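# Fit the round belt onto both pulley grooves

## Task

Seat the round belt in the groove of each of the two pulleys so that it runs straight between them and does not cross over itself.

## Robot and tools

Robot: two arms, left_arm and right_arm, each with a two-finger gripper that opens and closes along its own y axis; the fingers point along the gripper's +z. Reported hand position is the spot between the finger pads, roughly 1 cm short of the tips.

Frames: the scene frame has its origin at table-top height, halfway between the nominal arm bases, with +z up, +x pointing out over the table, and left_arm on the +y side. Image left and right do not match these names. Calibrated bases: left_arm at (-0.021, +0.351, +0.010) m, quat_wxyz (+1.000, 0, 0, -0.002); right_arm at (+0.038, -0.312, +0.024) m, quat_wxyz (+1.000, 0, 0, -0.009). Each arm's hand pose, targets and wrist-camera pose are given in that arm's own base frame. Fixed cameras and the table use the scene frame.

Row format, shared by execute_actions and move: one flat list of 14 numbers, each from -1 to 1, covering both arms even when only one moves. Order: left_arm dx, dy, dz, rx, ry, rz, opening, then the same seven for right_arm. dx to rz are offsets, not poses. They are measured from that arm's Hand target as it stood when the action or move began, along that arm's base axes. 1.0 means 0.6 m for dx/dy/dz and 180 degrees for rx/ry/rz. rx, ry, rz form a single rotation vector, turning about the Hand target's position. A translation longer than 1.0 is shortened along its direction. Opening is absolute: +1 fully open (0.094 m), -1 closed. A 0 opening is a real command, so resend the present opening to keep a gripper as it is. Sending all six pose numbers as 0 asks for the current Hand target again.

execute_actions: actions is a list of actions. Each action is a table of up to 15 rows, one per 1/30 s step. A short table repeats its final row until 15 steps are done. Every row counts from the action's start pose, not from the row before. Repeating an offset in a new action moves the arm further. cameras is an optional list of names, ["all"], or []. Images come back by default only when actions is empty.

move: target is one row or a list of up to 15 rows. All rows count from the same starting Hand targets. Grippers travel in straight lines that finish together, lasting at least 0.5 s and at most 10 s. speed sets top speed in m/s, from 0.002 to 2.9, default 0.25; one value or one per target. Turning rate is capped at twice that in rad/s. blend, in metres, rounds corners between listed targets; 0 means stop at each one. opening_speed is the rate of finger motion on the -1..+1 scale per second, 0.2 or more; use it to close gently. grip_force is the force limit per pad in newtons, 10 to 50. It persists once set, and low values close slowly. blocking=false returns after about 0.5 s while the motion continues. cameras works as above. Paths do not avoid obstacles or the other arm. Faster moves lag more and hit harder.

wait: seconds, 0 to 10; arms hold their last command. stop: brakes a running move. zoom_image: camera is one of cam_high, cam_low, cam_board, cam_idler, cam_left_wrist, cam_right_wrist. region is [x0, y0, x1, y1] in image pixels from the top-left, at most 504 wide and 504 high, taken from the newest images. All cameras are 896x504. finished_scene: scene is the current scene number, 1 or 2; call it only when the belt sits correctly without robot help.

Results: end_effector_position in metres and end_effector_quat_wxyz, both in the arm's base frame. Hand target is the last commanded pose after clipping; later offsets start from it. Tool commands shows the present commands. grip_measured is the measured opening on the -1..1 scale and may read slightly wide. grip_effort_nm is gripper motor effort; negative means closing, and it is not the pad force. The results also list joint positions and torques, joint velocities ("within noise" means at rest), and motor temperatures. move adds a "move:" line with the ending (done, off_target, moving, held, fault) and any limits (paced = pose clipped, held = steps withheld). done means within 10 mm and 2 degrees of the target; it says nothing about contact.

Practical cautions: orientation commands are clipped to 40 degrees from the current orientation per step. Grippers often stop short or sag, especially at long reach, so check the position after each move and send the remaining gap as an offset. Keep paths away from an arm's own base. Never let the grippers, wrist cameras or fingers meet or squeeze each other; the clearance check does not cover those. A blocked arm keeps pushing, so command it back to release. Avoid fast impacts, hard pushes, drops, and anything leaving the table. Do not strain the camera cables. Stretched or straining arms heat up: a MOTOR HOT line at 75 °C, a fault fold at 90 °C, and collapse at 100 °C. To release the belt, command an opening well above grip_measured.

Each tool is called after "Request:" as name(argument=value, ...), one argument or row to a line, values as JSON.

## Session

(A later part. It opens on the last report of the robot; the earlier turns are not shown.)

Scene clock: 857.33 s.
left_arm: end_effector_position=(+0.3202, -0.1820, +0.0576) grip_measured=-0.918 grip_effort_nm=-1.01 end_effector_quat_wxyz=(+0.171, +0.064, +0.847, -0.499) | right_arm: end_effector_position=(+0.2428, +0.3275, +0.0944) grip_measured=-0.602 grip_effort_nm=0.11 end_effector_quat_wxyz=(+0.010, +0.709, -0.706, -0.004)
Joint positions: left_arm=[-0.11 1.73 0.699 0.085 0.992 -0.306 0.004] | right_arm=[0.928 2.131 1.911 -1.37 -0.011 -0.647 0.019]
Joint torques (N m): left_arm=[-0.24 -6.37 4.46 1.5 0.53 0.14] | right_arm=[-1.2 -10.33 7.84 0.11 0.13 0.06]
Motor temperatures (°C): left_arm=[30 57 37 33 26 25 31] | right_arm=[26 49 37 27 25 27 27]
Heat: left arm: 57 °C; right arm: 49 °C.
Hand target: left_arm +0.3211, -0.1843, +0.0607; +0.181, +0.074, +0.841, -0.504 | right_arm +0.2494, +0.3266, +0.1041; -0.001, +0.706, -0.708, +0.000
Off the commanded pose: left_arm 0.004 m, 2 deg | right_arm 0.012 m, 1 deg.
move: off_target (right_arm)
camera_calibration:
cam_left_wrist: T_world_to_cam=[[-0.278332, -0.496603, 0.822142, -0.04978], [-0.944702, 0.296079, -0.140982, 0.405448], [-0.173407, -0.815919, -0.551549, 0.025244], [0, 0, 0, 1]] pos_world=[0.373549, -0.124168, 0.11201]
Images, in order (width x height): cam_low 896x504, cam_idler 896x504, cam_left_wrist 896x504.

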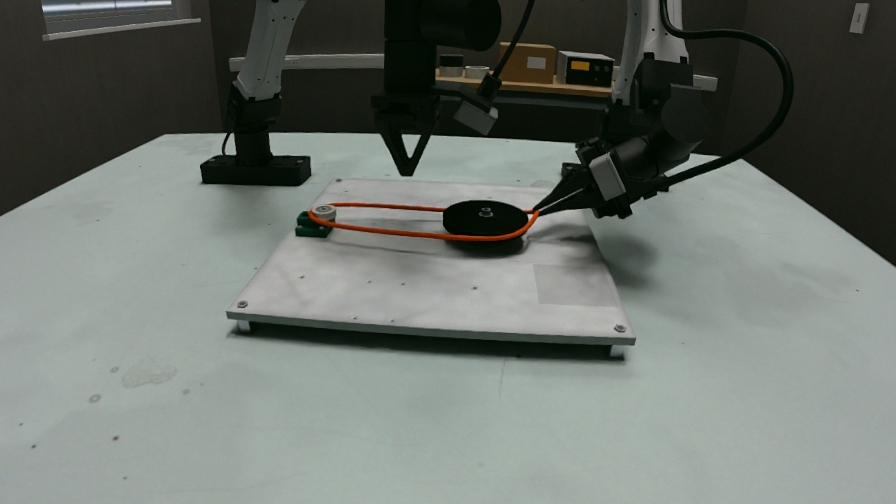

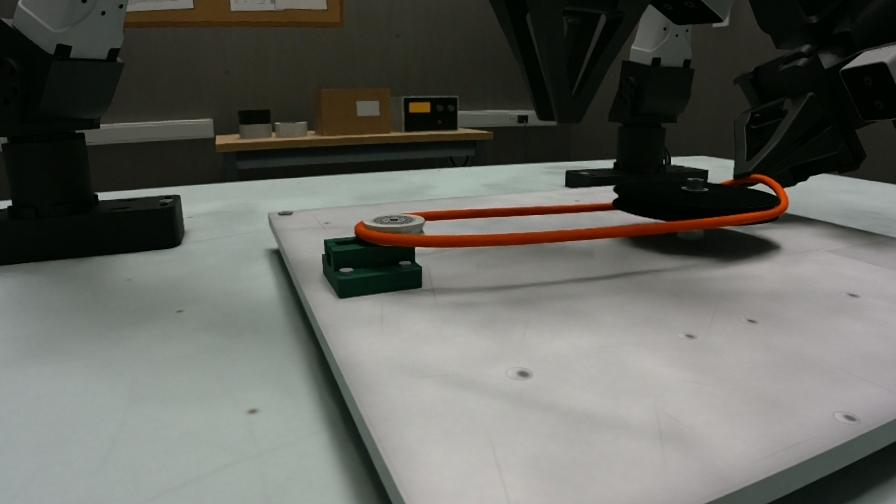

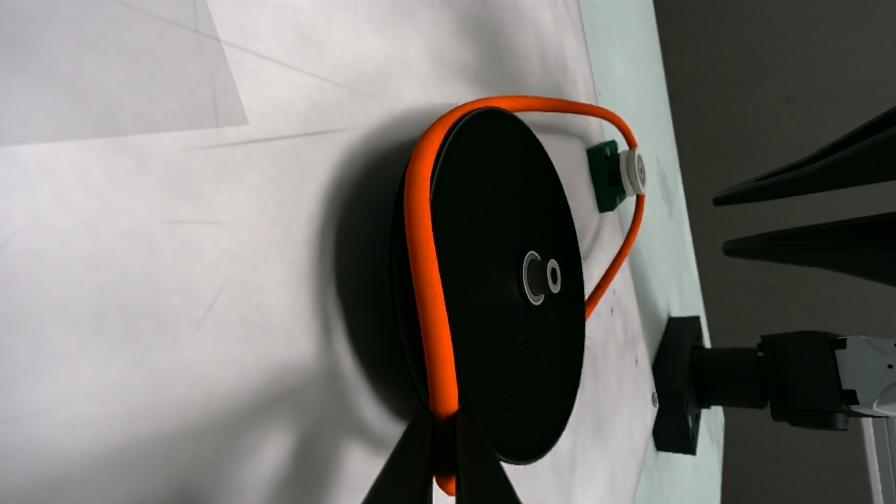

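Request:
move(
  target=[
    [0,0.03,0.0,0,0,0,-0.96,0,0,0,0,0,0,-0.6],
    [0,0.03,-0.008,0,0,0,-0.96,0,0,0,0,0,0,-0.6],
    [0,0.0,-0.008,0,0,0,-0.96,0,0,0,0,0,0,-0.6],
  ],
  speed=0.06,
  cameras=["cam_left_wrist","cam_idler","cam_low"],
)

Request:
zoom_image(
  camera="cam_idler",
  region=[580, 140, 830, 280],
)

Request:
zoom_image(
  camera="cam_left_wrist",
  region=[340, 260, 600, 504],
)

Scene clock: 860.10 s.
left_arm: end_effector_position=(+0.3208, -0.1824, +0.0556) grip_measured=-0.918 grip_effort_nm=-1.01 end_effector_quat_wxyz=(+0.174, +0.066, +0.845, -0.501) | right_arm: end_effector_position=(+0.2428, +0.3275, +0.0944) grip_measured=-0.602 grip_effort_nm=0.11 end_effector_quat_wxyz=(+0.010, +0.709, -0.706, -0.004)
Joint positions: left_arm=[-0.11 1.742 0.693 0.111 0.997 -0.307 0.004] | right_arm=[0.928 2.131 1.911 -1.37 -0.011 -0.647 0.019]
Joint torques (N m): left_arm=[-0.27 -6.01 4.33 1.49 0.48 0.17] | right_arm=[-1.06 -10.4 7.79 0.13 0.15 0.09]
Motor temperatures (°C): left_arm=[30 56 36 33 26 25 31] | right_arm=[26 49 37 27 25 27 27]
Heat: left arm: 56 °C; right arm: 49 °C.
Hand target: left_arm +0.3212, -0.1842, +0.0559; +0.182, +0.074, +0.841, -0.504 | right_arm +0.2494, +0.3266, +0.1041; -0.001, +0.706, -0.708, +0.000
Off the commanded pose: left_arm 0.002 m, 1 deg | right_arm 0.012 m, 1 deg.
move: off_target (right_arm)
camera_calibration:
cam_left_wrist: T_world_to_cam=[[-0.286045, -0.491418, 0.82261, -0.0447333], [-0.942825, 0.297592, -0.150069, 0.406028], [-0.171056, -0.818503, -0.548445, 0.0224084], [0, 0, 0, 1]] pos_world=[0.37385, -0.124472, 0.11002]
Images, in order (width x height): cam_low 896x504, cam_idler 896x504, cam_left_wrist 896x504.

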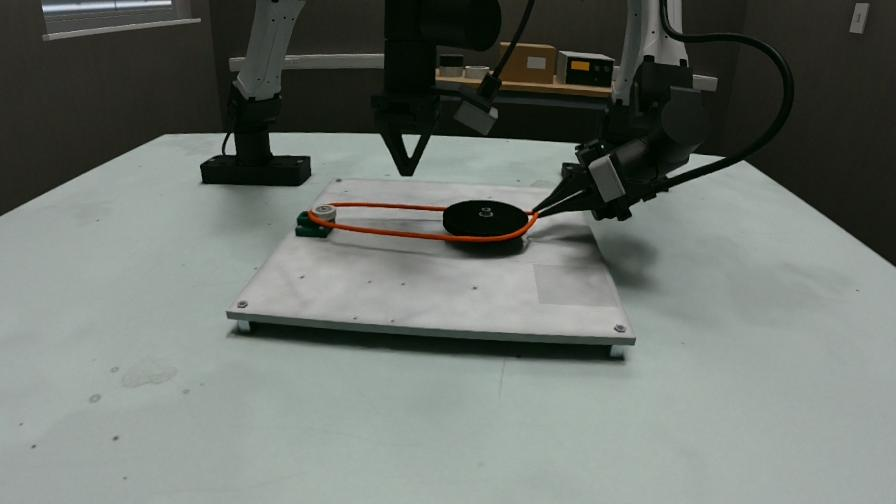

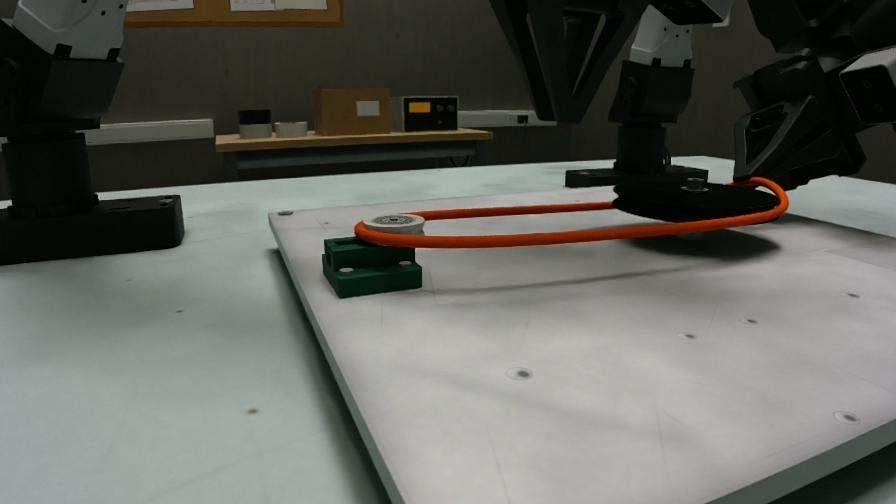

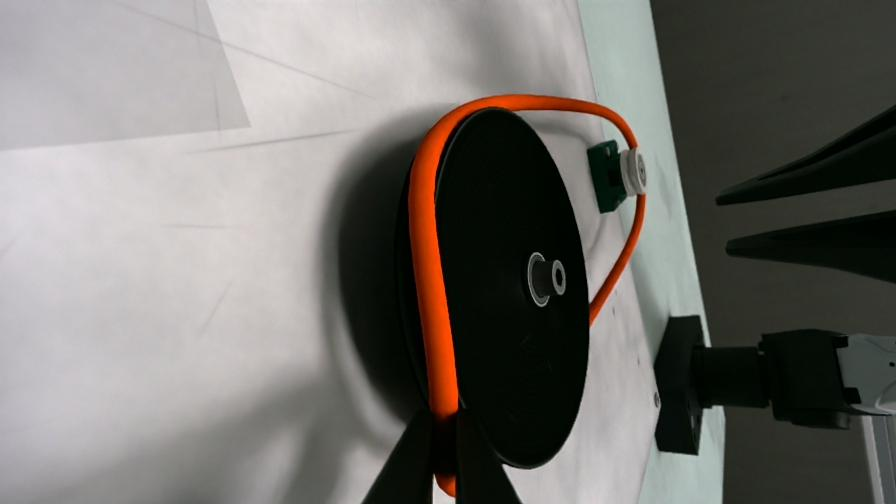

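Scaled by 2.016 from the camera's 896x504 image, which has a finer 1280x720 frame.

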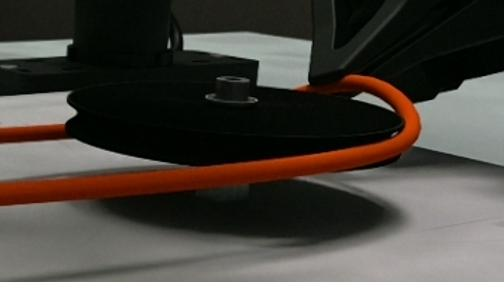

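Scaled by 1.938 from the camera's 896x504 image, which has a finer 1280x720 frame.

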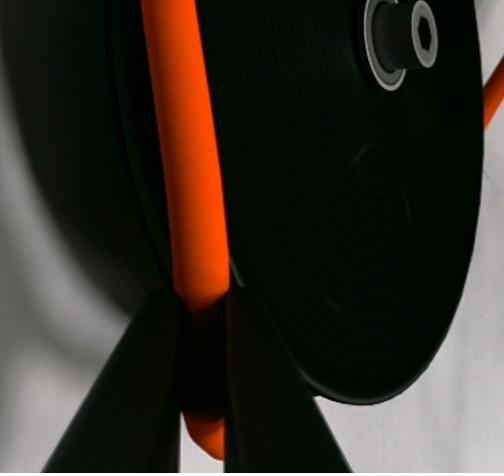

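Request:
move(
  target=[
    [0,0.03,0,0,0,0,-0.96,0,0,0,0,0,0,-0.6],
    [0,0.03,-0.006,0,0,0,-0.96,0,0,0,0,0,0,-0.6],
    [0,-0.002,-0.006,0,0,0,-0.96,0,0,0,0,0,0,-0.2],
  ],
  speed=0.08,
  cameras=["cam_left_wrist","cam_idler","cam_low"],
)

Request:
zoom_image(
  camera="cam_left_wrist",
  region=[340, 260, 600, 504],
)

Request:
zoom_image(
  camera="cam_idler",
  region=[580, 140, 830, 280],
)

Scene clock: 866.80 s.
left_arm: end_effector_position=(+0.3213, -0.1837, +0.0533) grip_measured=-0.918 grip_effort_nm=-1.01 end_effector_quat_wxyz=(+0.175, +0.067, +0.844, -0.502) | right_arm: end_effector_position=(+0.2428, +0.3275, +0.0944) grip_measured=-0.202 grip_effort_nm=0.11 end_effector_quat_wxyz=(+0.010, +0.709, -0.706, -0.004)
Joint positions: left_arm=[-0.114 1.752 0.688 0.138 0.997 -0.315 0.004] | right_arm=[0.928 2.131 1.911 -1.37 -0.011 -0.647 0.038]
Joint torques (N m): left_arm=[-0.29 -5.85 4.21 1.5 0.44 0.17] | right_arm=[-1.05 -10.43 8.01 0.15 0.11 0.01]
Heat: left arm: 54 °C; right arm: 49 °C.
Hand target: left_arm +0.3211, -0.1854, +0.0523; +0.181, +0.073, +0.841, -0.504 | right_arm +0.2494, +0.3266, +0.1041; -0.001, +0.706, -0.708, +0.000
Off the commanded pose: left_arm 0.002 m, 1 deg | right_arm 0.012 m, 1 deg.
move: off_target (right_arm); target 3's new opening was sent with right_arm's hand 0.012 m and 1 deg from that target
camera_calibration:
cam_left_wrist: T_world_to_cam=[[-0.288799, -0.489251, 0.822939, -0.0420863], [-0.942309, 0.297224, -0.153986, 0.406588], [-0.169259, -0.819933, -0.546864, 0.0193492], [0, 0, 0, 1]] pos_world=[0.374252, -0.125573, 0.107825]
Images, in order (width x height): cam_low 896x504, cam_idler 896x504, cam_left_wrist 896x504.

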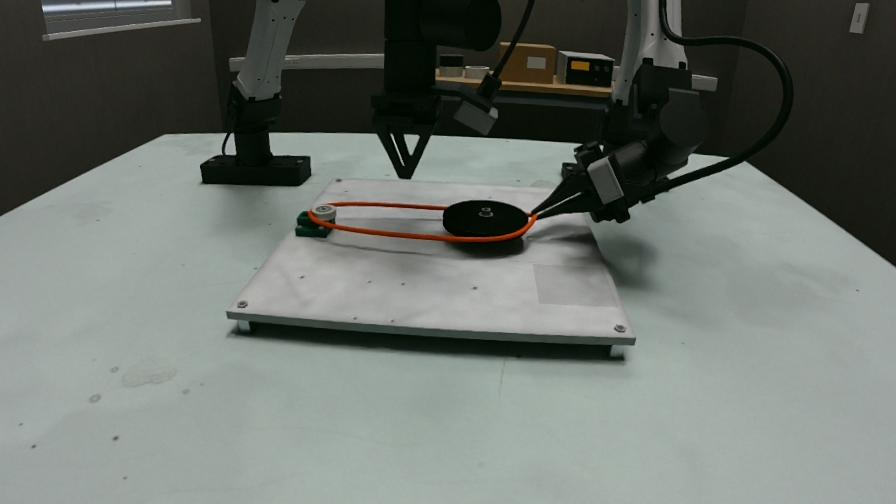

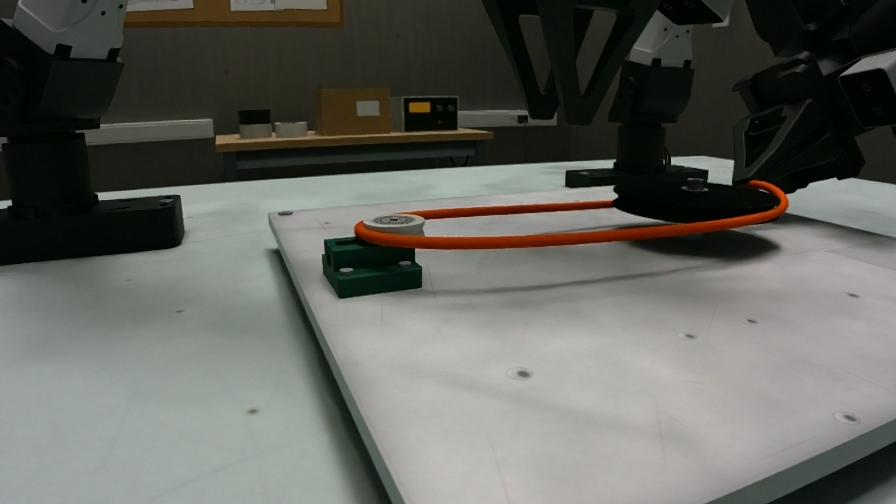

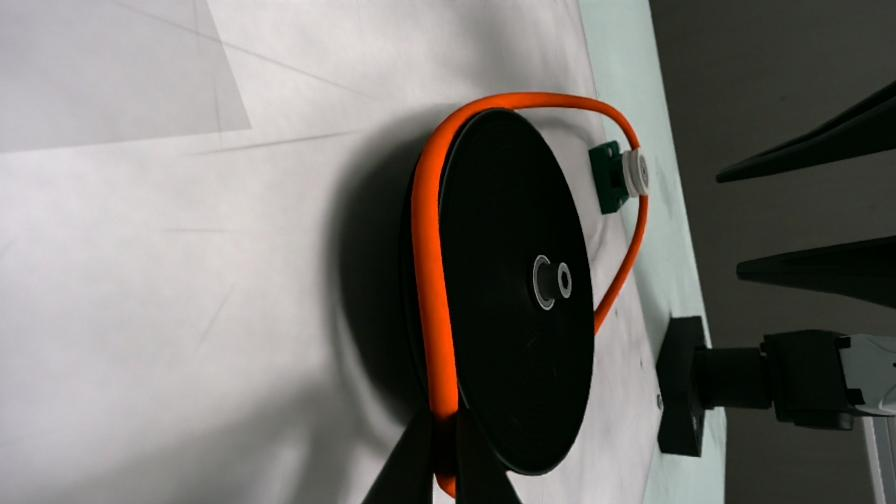

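Scaled by 1.938 from the camera's 896x504 image, which has a finer 1280x720 frame.

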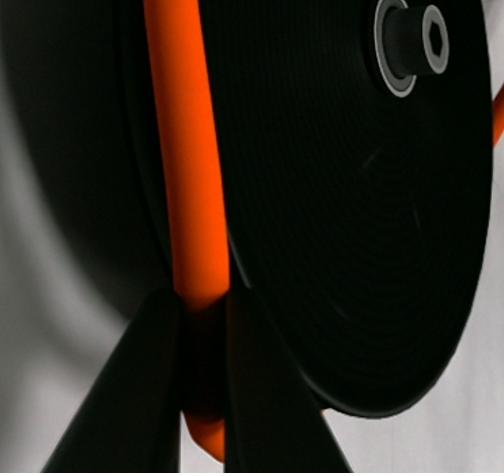

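Scaled by 2.016 from the camera's 896x504 image, which has a finer 1280x720 frame.

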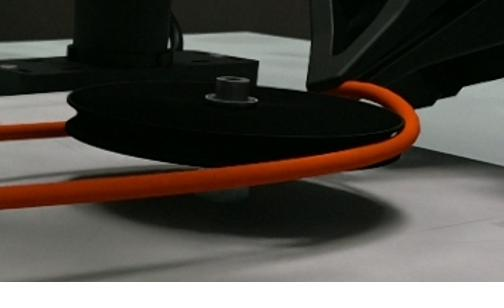

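Request:
move(
  target=[
    [0,0,0,0,0,0,-0.96,0.0298,-0.161,0,0,0,0,-0.2],
    [0,0,0,0,0,0,-0.96,0.0298,-0.161,-0.1193,0,0,0,-0.2],
    [0,0,0,0,0,0,-0.96,0.0298,-0.161,-0.1193,0,0,0,-0.9],
  ],
  speed=0.12,
  cameras=["cam_idler"],
)

Request:
move(
  target=[
    [0,0,0,0,0,0,-0.96,0,-0.1,0,0,0,0,-0.9],
    [0,0,0,0,0,0,-0.96,0,-0.16,0,0,0,0,-0.9],
  ],
  speed=0.025,
  cameras=["cam_idler","cam_left_wrist","cam_low"],
)

Request:
zoom_image(
  camera="cam_left_wrist",
  region=[340, 260, 600, 504],
)

Request:
zoom_image(
  camera="cam_idler",
  region=[580, 140, 830, 280],
)

Request:
zoom_image(
  camera="cam_low",
  region=[400, 180, 560, 270],
)

Scene clock: 871.07 s.
left_arm: end_effector_position=(+0.3215, -0.1837, +0.0534) grip_measured=-0.918 grip_effort_nm=-1.01 end_effector_quat_wxyz=(+0.176, +0.067, +0.844, -0.502) | right_arm: end_effector_position=(+0.2629, +0.2316, +0.0409) grip_measured=-0.404 grip_effort_nm=-1.01 end_effector_quat_wxyz=(-0.001, +0.704, -0.710, -0.009)
Joint positions: left_arm=[-0.114 1.752 0.688 0.139 0.997 -0.315 0.004] | right_arm=[0.714 1.914 1.38 -1.036 -0.018 -0.85 0.028]
Joint torques (N m): left_arm=[-0.31 -5.85 4.19 1.49 0.45 0.17] | right_arm=[-0.5 -6.58 4.75 0.57 0.18 0.05]
Heat: left arm: 54 °C; right arm: 50 °C.
Hand target: left_arm +0.3211, -0.1854, +0.0523; +0.181, +0.073, +0.841, -0.504 | right_arm +0.2674, +0.2300, +0.0325; -0.001, +0.706, -0.708, +0.000
Off the commanded pose: left_arm 0.002 m, 1 deg | right_arm 0.010 m, 1 deg.
move: done
Images, in order (width x height): cam_idler 896x504.

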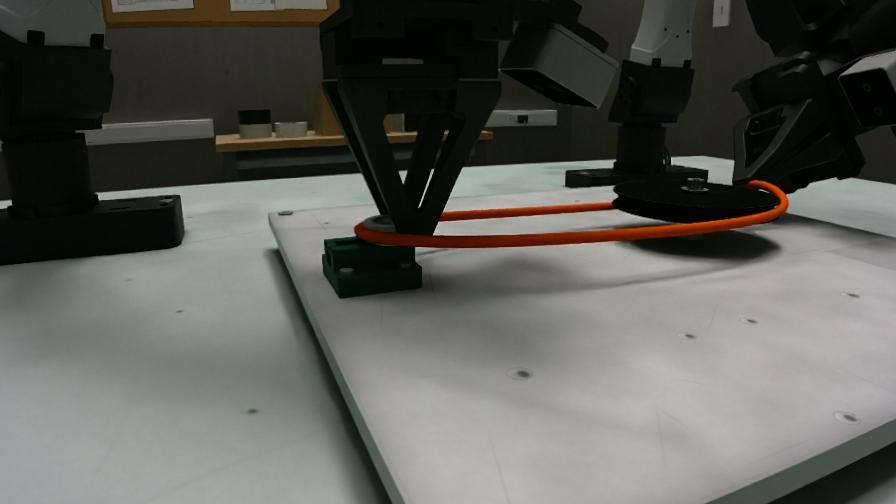

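Scene clock: 875.73 s.
left_arm: end_effector_position=(+0.3237, -0.1849, +0.0495) grip_measured=-0.918 grip_effort_nm=-1.01 end_effector_quat_wxyz=(+0.180, +0.068, +0.847, -0.495) | right_arm: end_effector_position=(+0.2617, +0.2087, +0.0405) grip_measured=-0.404 grip_effort_nm=-1.01 end_effector_quat_wxyz=(-0.083, +0.726, -0.675, -0.102)
Joint positions: left_arm=[-0.122 1.762 0.688 0.156 0.975 -0.317 0.004] | right_arm=[0.549 1.764 1.157 -0.856 -0.241 -1.081 0.028]
Joint torques (N m): left_arm=[0.54 -6.71 4.14 1.35 0.67 0.18] | right_arm=[-6.57 -8.94 3.66 -0.68 2.18 -0.07]
Heat: left arm: 53 °C; right arm: 50 °C.
Hand target: left_arm +0.3212, -0.1854, +0.0522; +0.182, +0.073, +0.842, -0.503 | right_arm +0.2674, +0.1339, +0.0326; -0.001, +0.706, -0.708, +0.000
Off the commanded pose: left_arm 0.004 m, 1 deg | right_arm 0.075 m, 16 deg.
move: off_target (right_arm)
camera_calibration:
cam_left_wrist: T_world_to_cam=[[-0.293758, -0.50364, 0.812436, -0.039333], [-0.942363, 0.295016, -0.157852, 0.408427], [-0.160181, -0.81198, -0.561275, 0.0158117], [0, 0, 0, 1]] pos_world=[0.375865, -0.127463, 0.105301]
Images, in order (width x height): cam_low 896x504, cam_idler 896x504, cam_left_wrist 896x504.

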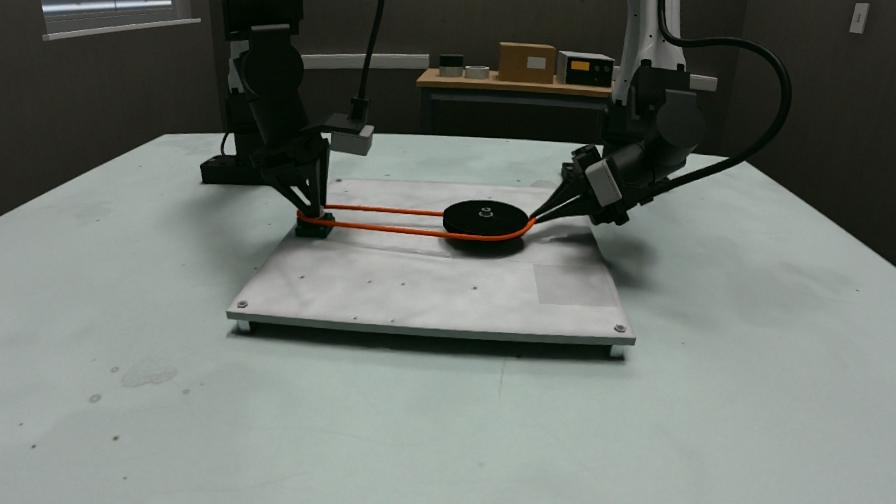

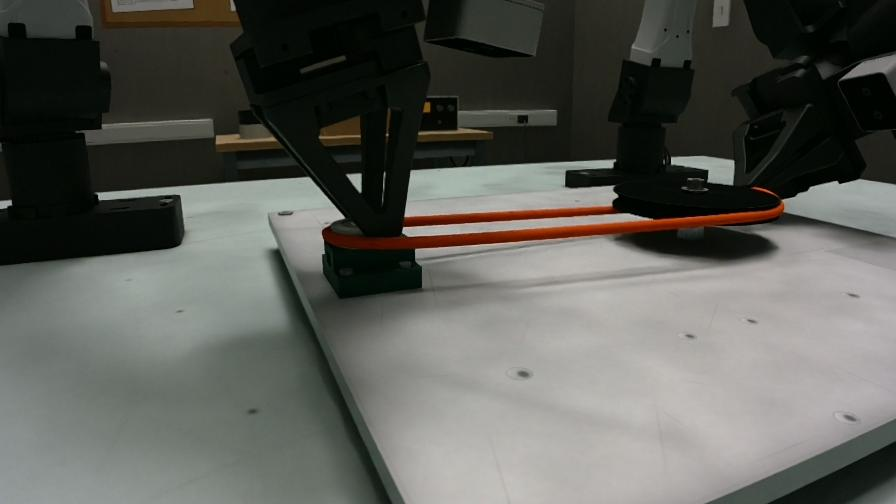

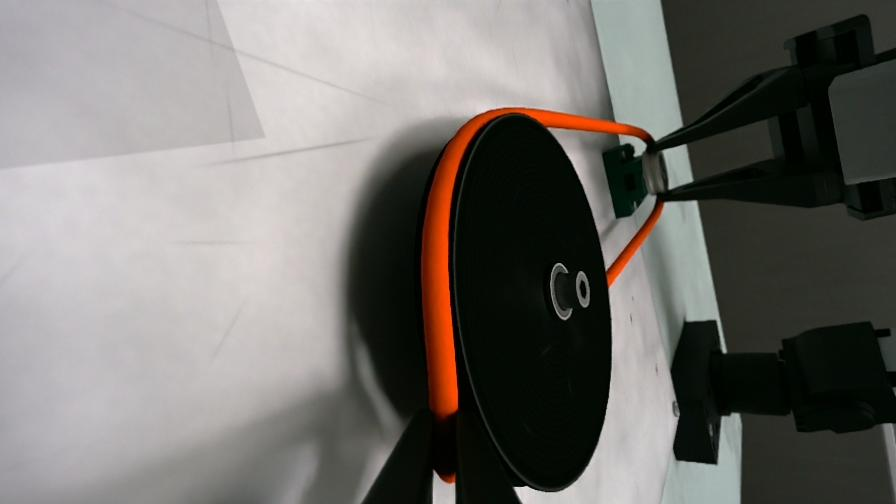

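Scaled by 1.938 from the camera's 896x504 image, which has a finer 1280x720 frame.

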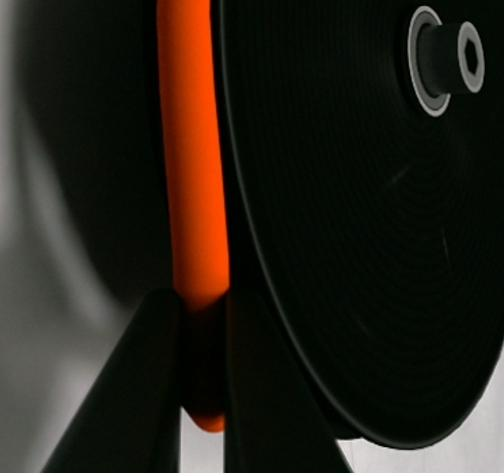

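Scaled by 2.016 from the camera's 896x504 image, which has a finer 1280x720 frame.

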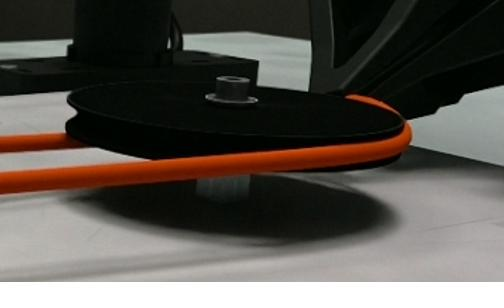

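Scaled by 3.150 from the camera's 896x504 image, which has a finer 1280x720 frame.

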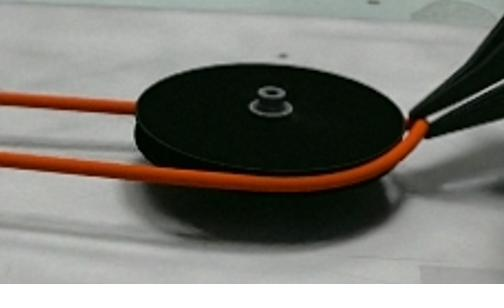

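Request:
move(
  target=[0,0,0.008,0,0,0,-0.96,0,0.03,0.012,0,0,0,-0.9],
  speed=0.03,
  cameras=["cam_idler","cam_left_wrist","cam_low"],
)

Request:
zoom_image(
  camera="cam_left_wrist",
  region=[340, 260, 600, 504],
)

Request:
zoom_image(
  camera="cam_idler",
  region=[580, 140, 830, 280],
)

Scene clock: 877.80 s.
left_arm: end_effector_position=(+0.3238, -0.1849, +0.0494) grip_measured=-0.918 grip_effort_nm=-1.01 end_effector_quat_wxyz=(+0.180, +0.068, +0.848, -0.495) | right_arm: end_effector_position=(+0.2616, +0.2096, +0.0409) grip_measured=-0.404 grip_effort_nm=-1.01 end_effector_quat_wxyz=(-0.081, +0.721, -0.681, -0.098)
Joint positions: left_arm=[-0.122 1.762 0.688 0.156 0.974 -0.317 0.004] | right_arm=[0.556 1.764 1.16 -0.858 -0.232 -1.06 0.028]
Joint torques (N m): left_arm=[0.51 -8.05 4.64 1.14 0.68 0.18] | right_arm=[-3.54 -8.13 6.95 -0.81 2.06 0.13]
Heat: left arm: 53 °C; right arm: 50 °C.
Hand target: left_arm +0.3212, -0.1854, +0.0571; +0.182, +0.074, +0.842, -0.503 | right_arm +0.2674, +0.1520, +0.0397; -0.001, +0.706, -0.708, +0.000
Off the commanded pose: left_arm 0.008 m, 1 deg | right_arm 0.058 m, 15 deg.
move: off_target (right_arm)
camera_calibration:
cam_left_wrist: T_world_to_cam=[[-0.292832, -0.504199, 0.812424, -0.0396995], [-0.942703, 0.294311, -0.157137, 0.408361], [-0.159877, -0.81189, -0.561493, 0.0158131], [0, 0, 0, 1]] pos_world=[0.375866, -0.127363, 0.105301]
Images, in order (width x height): cam_low 896x504, cam_idler 896x504, cam_left_wrist 896x504.

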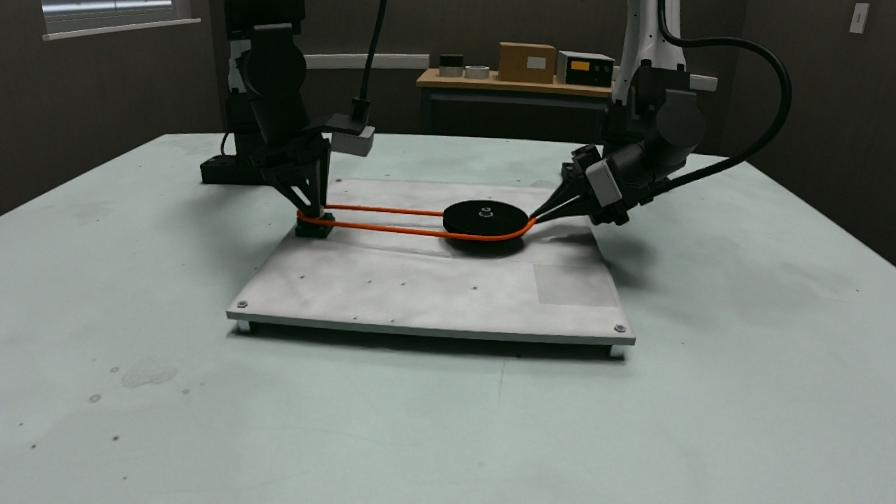

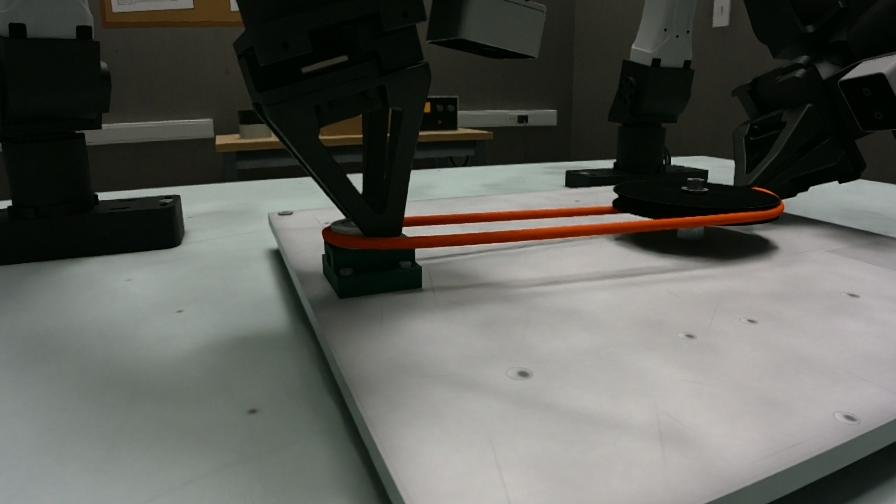

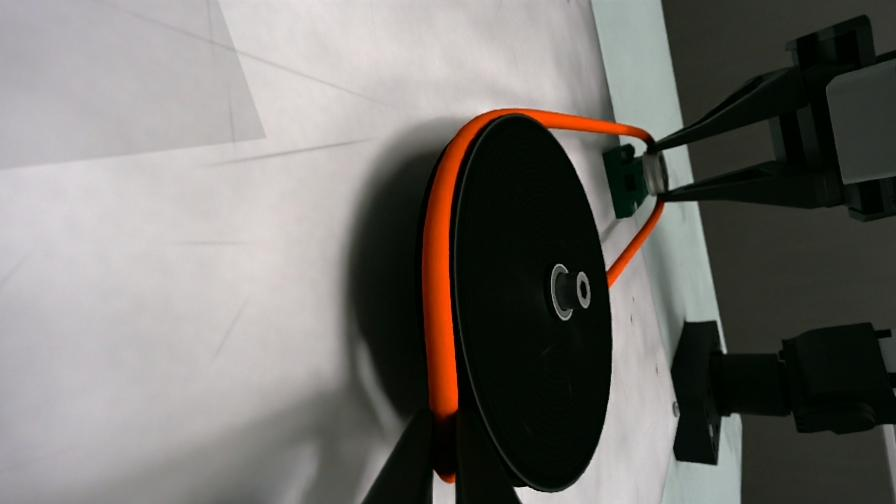

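Scaled by 1.938 from the camera's 896x504 image, which has a finer 1280x720 frame.

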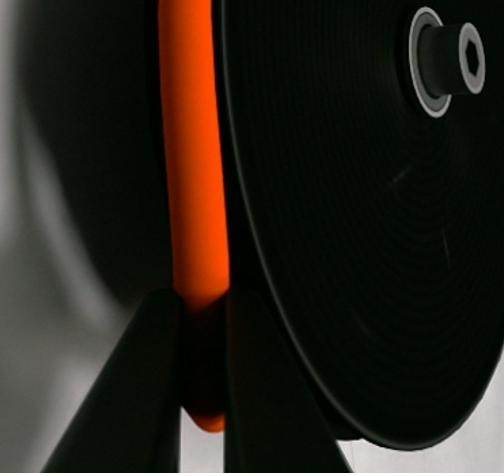

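Scaled by 2.016 from the camera's 896x504 image, which has a finer 1280x720 frame.

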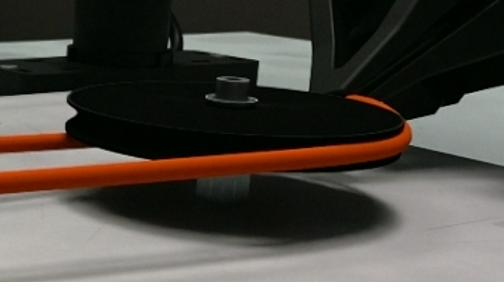

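Request:
move(
  target=[0,0,0.006,0,0,0,-0.96,0,0.15,-0.005,0,0,0,-0.9],
  speed=0.05,
  cameras=["cam_idler","cam_left_wrist"],
)

Request:
zoom_image(
  camera="cam_left_wrist",
  region=[340, 260, 600, 504],
)

Request:
zoom_image(
  camera="cam_idler",
  region=[580, 140, 830, 280],
)

Scene clock: 881.37 s.
left_arm: end_effector_position=(+0.3199, -0.1848, +0.0472) grip_measured=-0.918 grip_effort_nm=-1.01 end_effector_quat_wxyz=(+0.168, +0.062, +0.850, -0.496) | right_arm: end_effector_position=(+0.2612, +0.2333, +0.0408) grip_measured=-0.404 grip_effort_nm=-1.01 end_effector_quat_wxyz=(+0.007, +0.705, -0.709, -0.003)
Joint positions: left_arm=[-0.122 1.762 0.688 0.13 0.978 -0.319 0.004] | right_arm=[0.726 1.927 1.397 -1.055 -0.006 -0.839 0.028]
Joint torques (N m): left_arm=[0.5 -9.03 5.05 1.19 0.64 0.2] | right_arm=[0.46 -5.74 7.32 0.57 0.07 0.09]
Heat: left arm: 54 °C; right arm: 50 °C.
Hand target: left_arm +0.3212, -0.1854, +0.0607; +0.182, +0.074, +0.841, -0.504 | right_arm +0.2674, +0.2420, +0.0367; -0.001, +0.706, -0.708, +0.000
Off the commanded pose: left_arm 0.014 m, 2 deg | right_arm 0.011 m, 1 deg.
move: off_target (left_arm, right_arm)
camera_calibration:
cam_left_wrist: T_world_to_cam=[[-0.271549, -0.503526, 0.820197, -0.0459463], [-0.946148, 0.295737, -0.131693, 0.404542], [-0.176252, -0.811789, -0.556717, 0.0191059], [0, 0, 0, 1]] pos_world=[0.373647, -0.127263, 0.101597]
Images, in order (width x height): cam_idler 896x504, cam_left_wrist 896x504.

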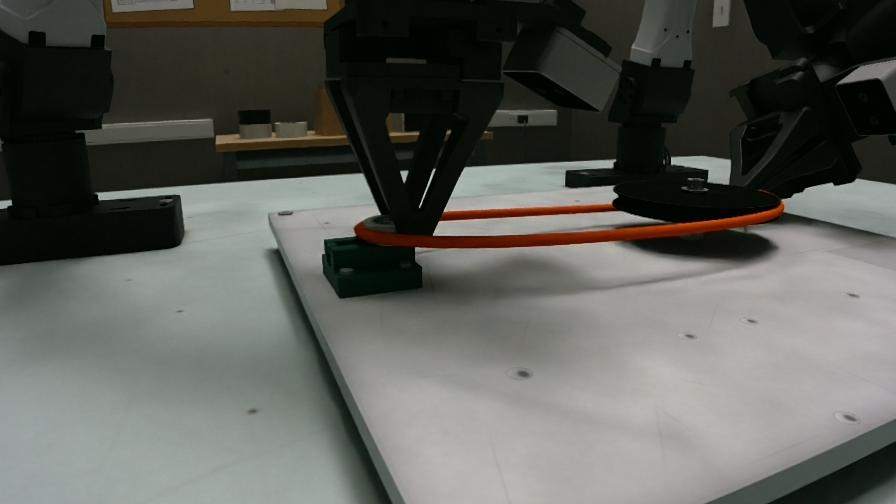

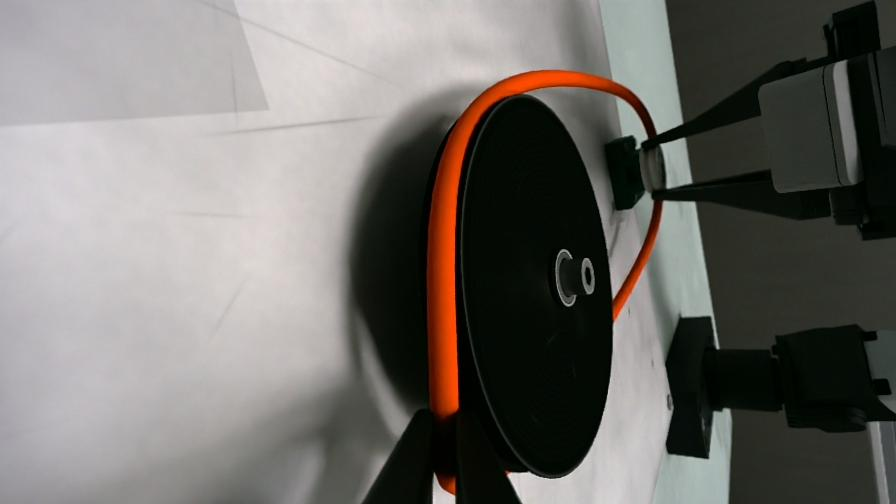

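Scaled by 1.938 from the camera's 896x504 image, which has a finer 1280x720 frame.

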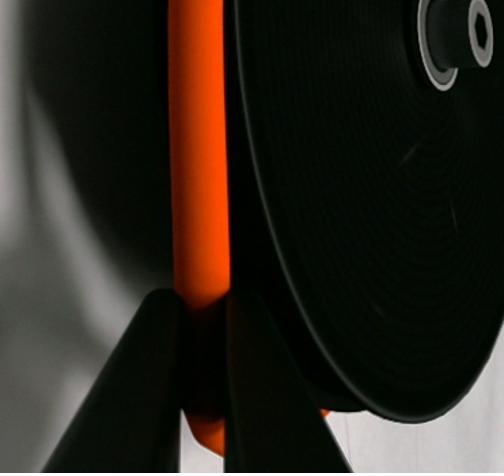

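Scaled by 2.016 from the camera's 896x504 image, which has a finer 1280x720 frame.

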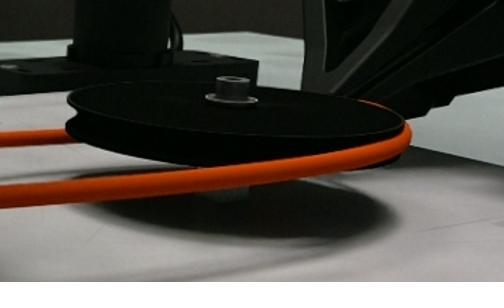

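Request:
move(
  target=[
    [0,0.03,0.005,0,0,0,-0.96,0,0,0,0,0,0,-0.9],
    [0,0.03,0.012,0,0,0,-0.96,0,0,0,0,0,0,-0.9],
    [0,0,0.012,0,0,0,-0.96,0,0,0,0,0,0,-0.9],
  ],
  speed=0.08,
  cameras=["cam_idler","cam_left_wrist"],
)

Request:
zoom_image(
  camera="cam_left_wrist",
  region=[340, 260, 600, 504],
)

Request:
zoom_image(
  camera="cam_idler",
  region=[580, 140, 830, 280],
)

Scene clock: 884.17 s.
left_arm: end_effector_position=(+0.3163, -0.1828, +0.0528) grip_measured=-0.918 grip_effort_nm=-1.01 end_effector_quat_wxyz=(+0.157, +0.056, +0.850, -0.500) | right_arm: end_effector_position=(+0.2613, +0.2332, +0.0408) grip_measured=-0.404 grip_effort_nm=-1.01 end_effector_quat_wxyz=(+0.007, +0.705, -0.709, -0.003)
Joint positions: left_arm=[-0.113 1.74 0.696 0.074 0.994 -0.315 0.004] | right_arm=[0.726 1.927 1.397 -1.055 -0.005 -0.838 0.028]
Joint torques (N m): left_arm=[-0.34 -9.21 5.39 1.35 0.49 0.17] | right_arm=[0.77 -5.81 7.3 0.51 0.07 0.17]
Heat: left arm: 54 °C; right arm: 49 °C.
Hand target: left_arm +0.3212, -0.1854, +0.0679; +0.182, +0.073, +0.841, -0.504 | right_arm +0.2675, +0.2420, +0.0367; -0.001, +0.706, -0.708, +0.000
Off the commanded pose: left_arm 0.016 m, 4 deg | right_arm 0.011 m, 1 deg.
move: off_target (left_arm, right_arm)
camera_calibration:
cam_left_wrist: T_world_to_cam=[[-0.251972, -0.495578, 0.831212, -0.0558253], [-0.948671, 0.296139, -0.111017, 0.401035], [-0.191137, -0.816519, -0.544759, 0.0264033], [0, 0, 0, 1]] pos_world=[0.37143, -0.124869, 0.105308]
Images, in order (width x height): cam_idler 896x504, cam_left_wrist 896x504.

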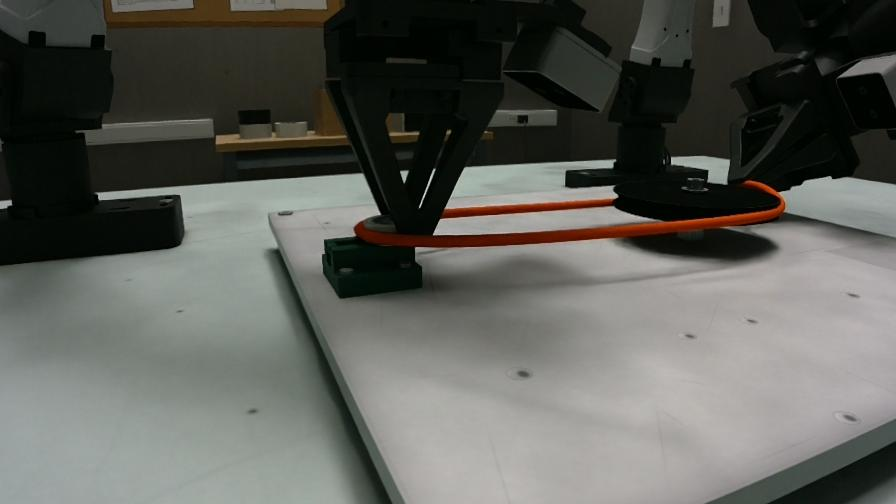

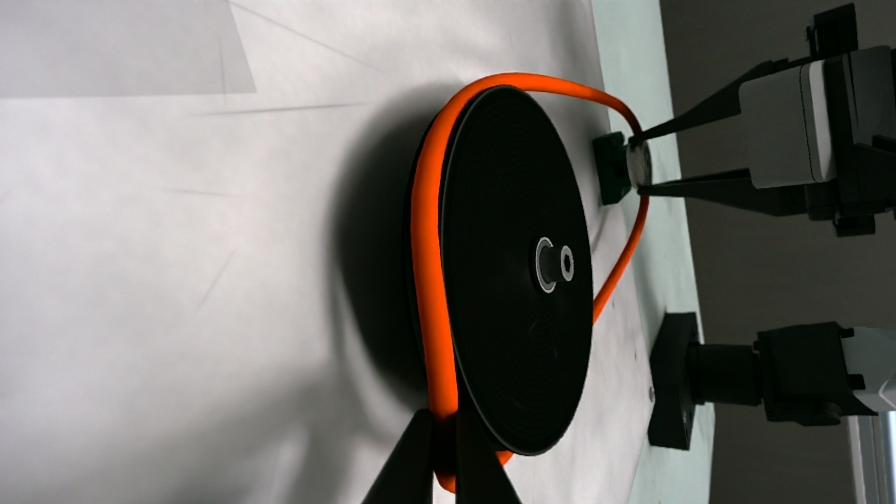

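Scaled by 1.938 from the camera's 896x504 image, which has a finer 1280x720 frame.

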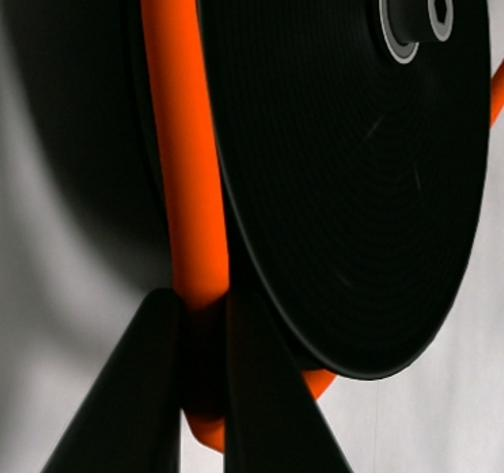

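Scaled by 2.016 from the camera's 896x504 image, which has a finer 1280x720 frame.

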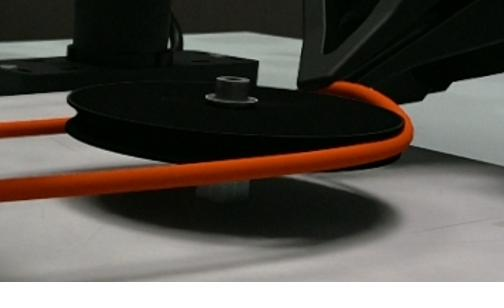

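Request:
move(
  target=[
    [0.006,0,0.01,0,0,0,-0.96,0,-0.08,0.01,0,0,0,-0.9],
    [0.006,0,0.012,0,0,0,-0.96,0,-0.15,0.012,0,0,0,-0.9],
  ],
  speed=0.03,
  cameras=["cam_idler","cam_left_wrist"],
)

Request:
zoom_image(
  camera="cam_left_wrist",
  region=[340, 260, 600, 504],
)

Request:
zoom_image(
  camera="cam_idler",
  region=[580, 140, 830, 280],
)

Scene clock: 888.77 s.
left_arm: end_effector_position=(+0.3176, -0.1830, +0.0527) grip_measured=-0.918 grip_effort_nm=-1.01 end_effector_quat_wxyz=(+0.160, +0.056, +0.853, -0.494) | right_arm: end_effector_position=(+0.2615, +0.2162, +0.0416) grip_measured=-0.404 grip_effort_nm=-1.01 end_effector_quat_wxyz=(-0.063, +0.726, -0.679, -0.084)
Joint positions: left_arm=[-0.118 1.735 0.699 0.069 0.976 -0.316 0.004] | right_arm=[0.593 1.797 1.211 -0.899 -0.192 -1.037 0.028]
Joint torques (N m): left_arm=[0.27 -9.63 7.28 1.05 0.68 0.19] | right_arm=[-5.94 -10.33 4.46 -0.67 1.74 0.05]
Heat: left arm: 54 °C; right arm: 49 °C.
Hand target: left_arm +0.3248, -0.1854, +0.0751; +0.182, +0.074, +0.841, -0.504 | right_arm +0.2674, +0.1520, +0.0440; -0.001, +0.706, -0.708, +0.000
Off the commanded pose: left_arm 0.024 m, 4 deg | right_arm 0.065 m, 13 deg.
move: off_target (left_arm, right_arm)
camera_calibration:
cam_left_wrist: T_world_to_cam=[[-0.253456, -0.508607, 0.822848, -0.0571044], [-0.949599, 0.293009, -0.111387, 0.402149], [-0.18445, -0.809608, -0.557237, 0.0262067], [0, 0, 0, 1]] pos_world=[0.372241, -0.12566, 0.106386]
Images, in order (width x height): cam_idler 896x504, cam_left_wrist 896x504.

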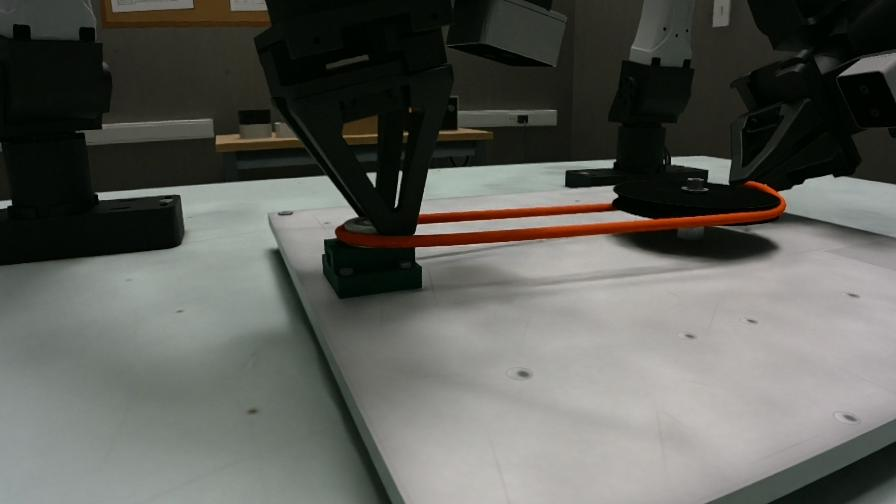

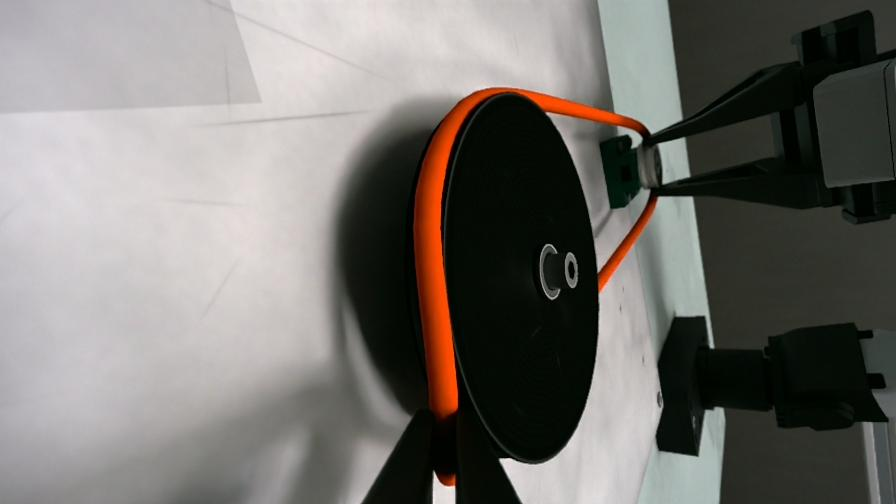

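Scaled by 1.938 from the camera's 896x504 image, which has a finer 1280x720 frame.

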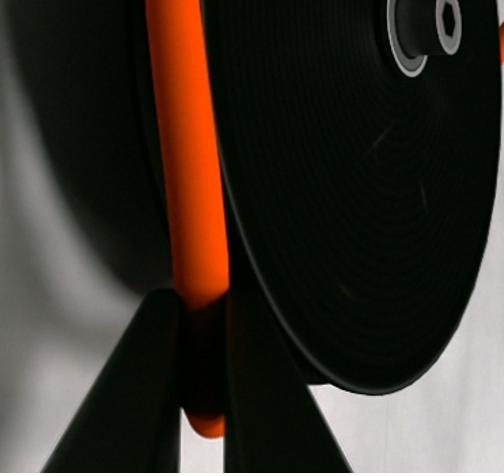

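Scaled by 2.016 from the camera's 896x504 image, which has a finer 1280x720 frame.

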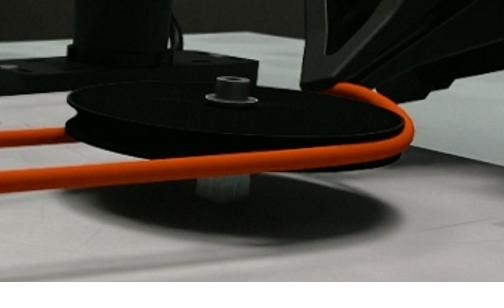

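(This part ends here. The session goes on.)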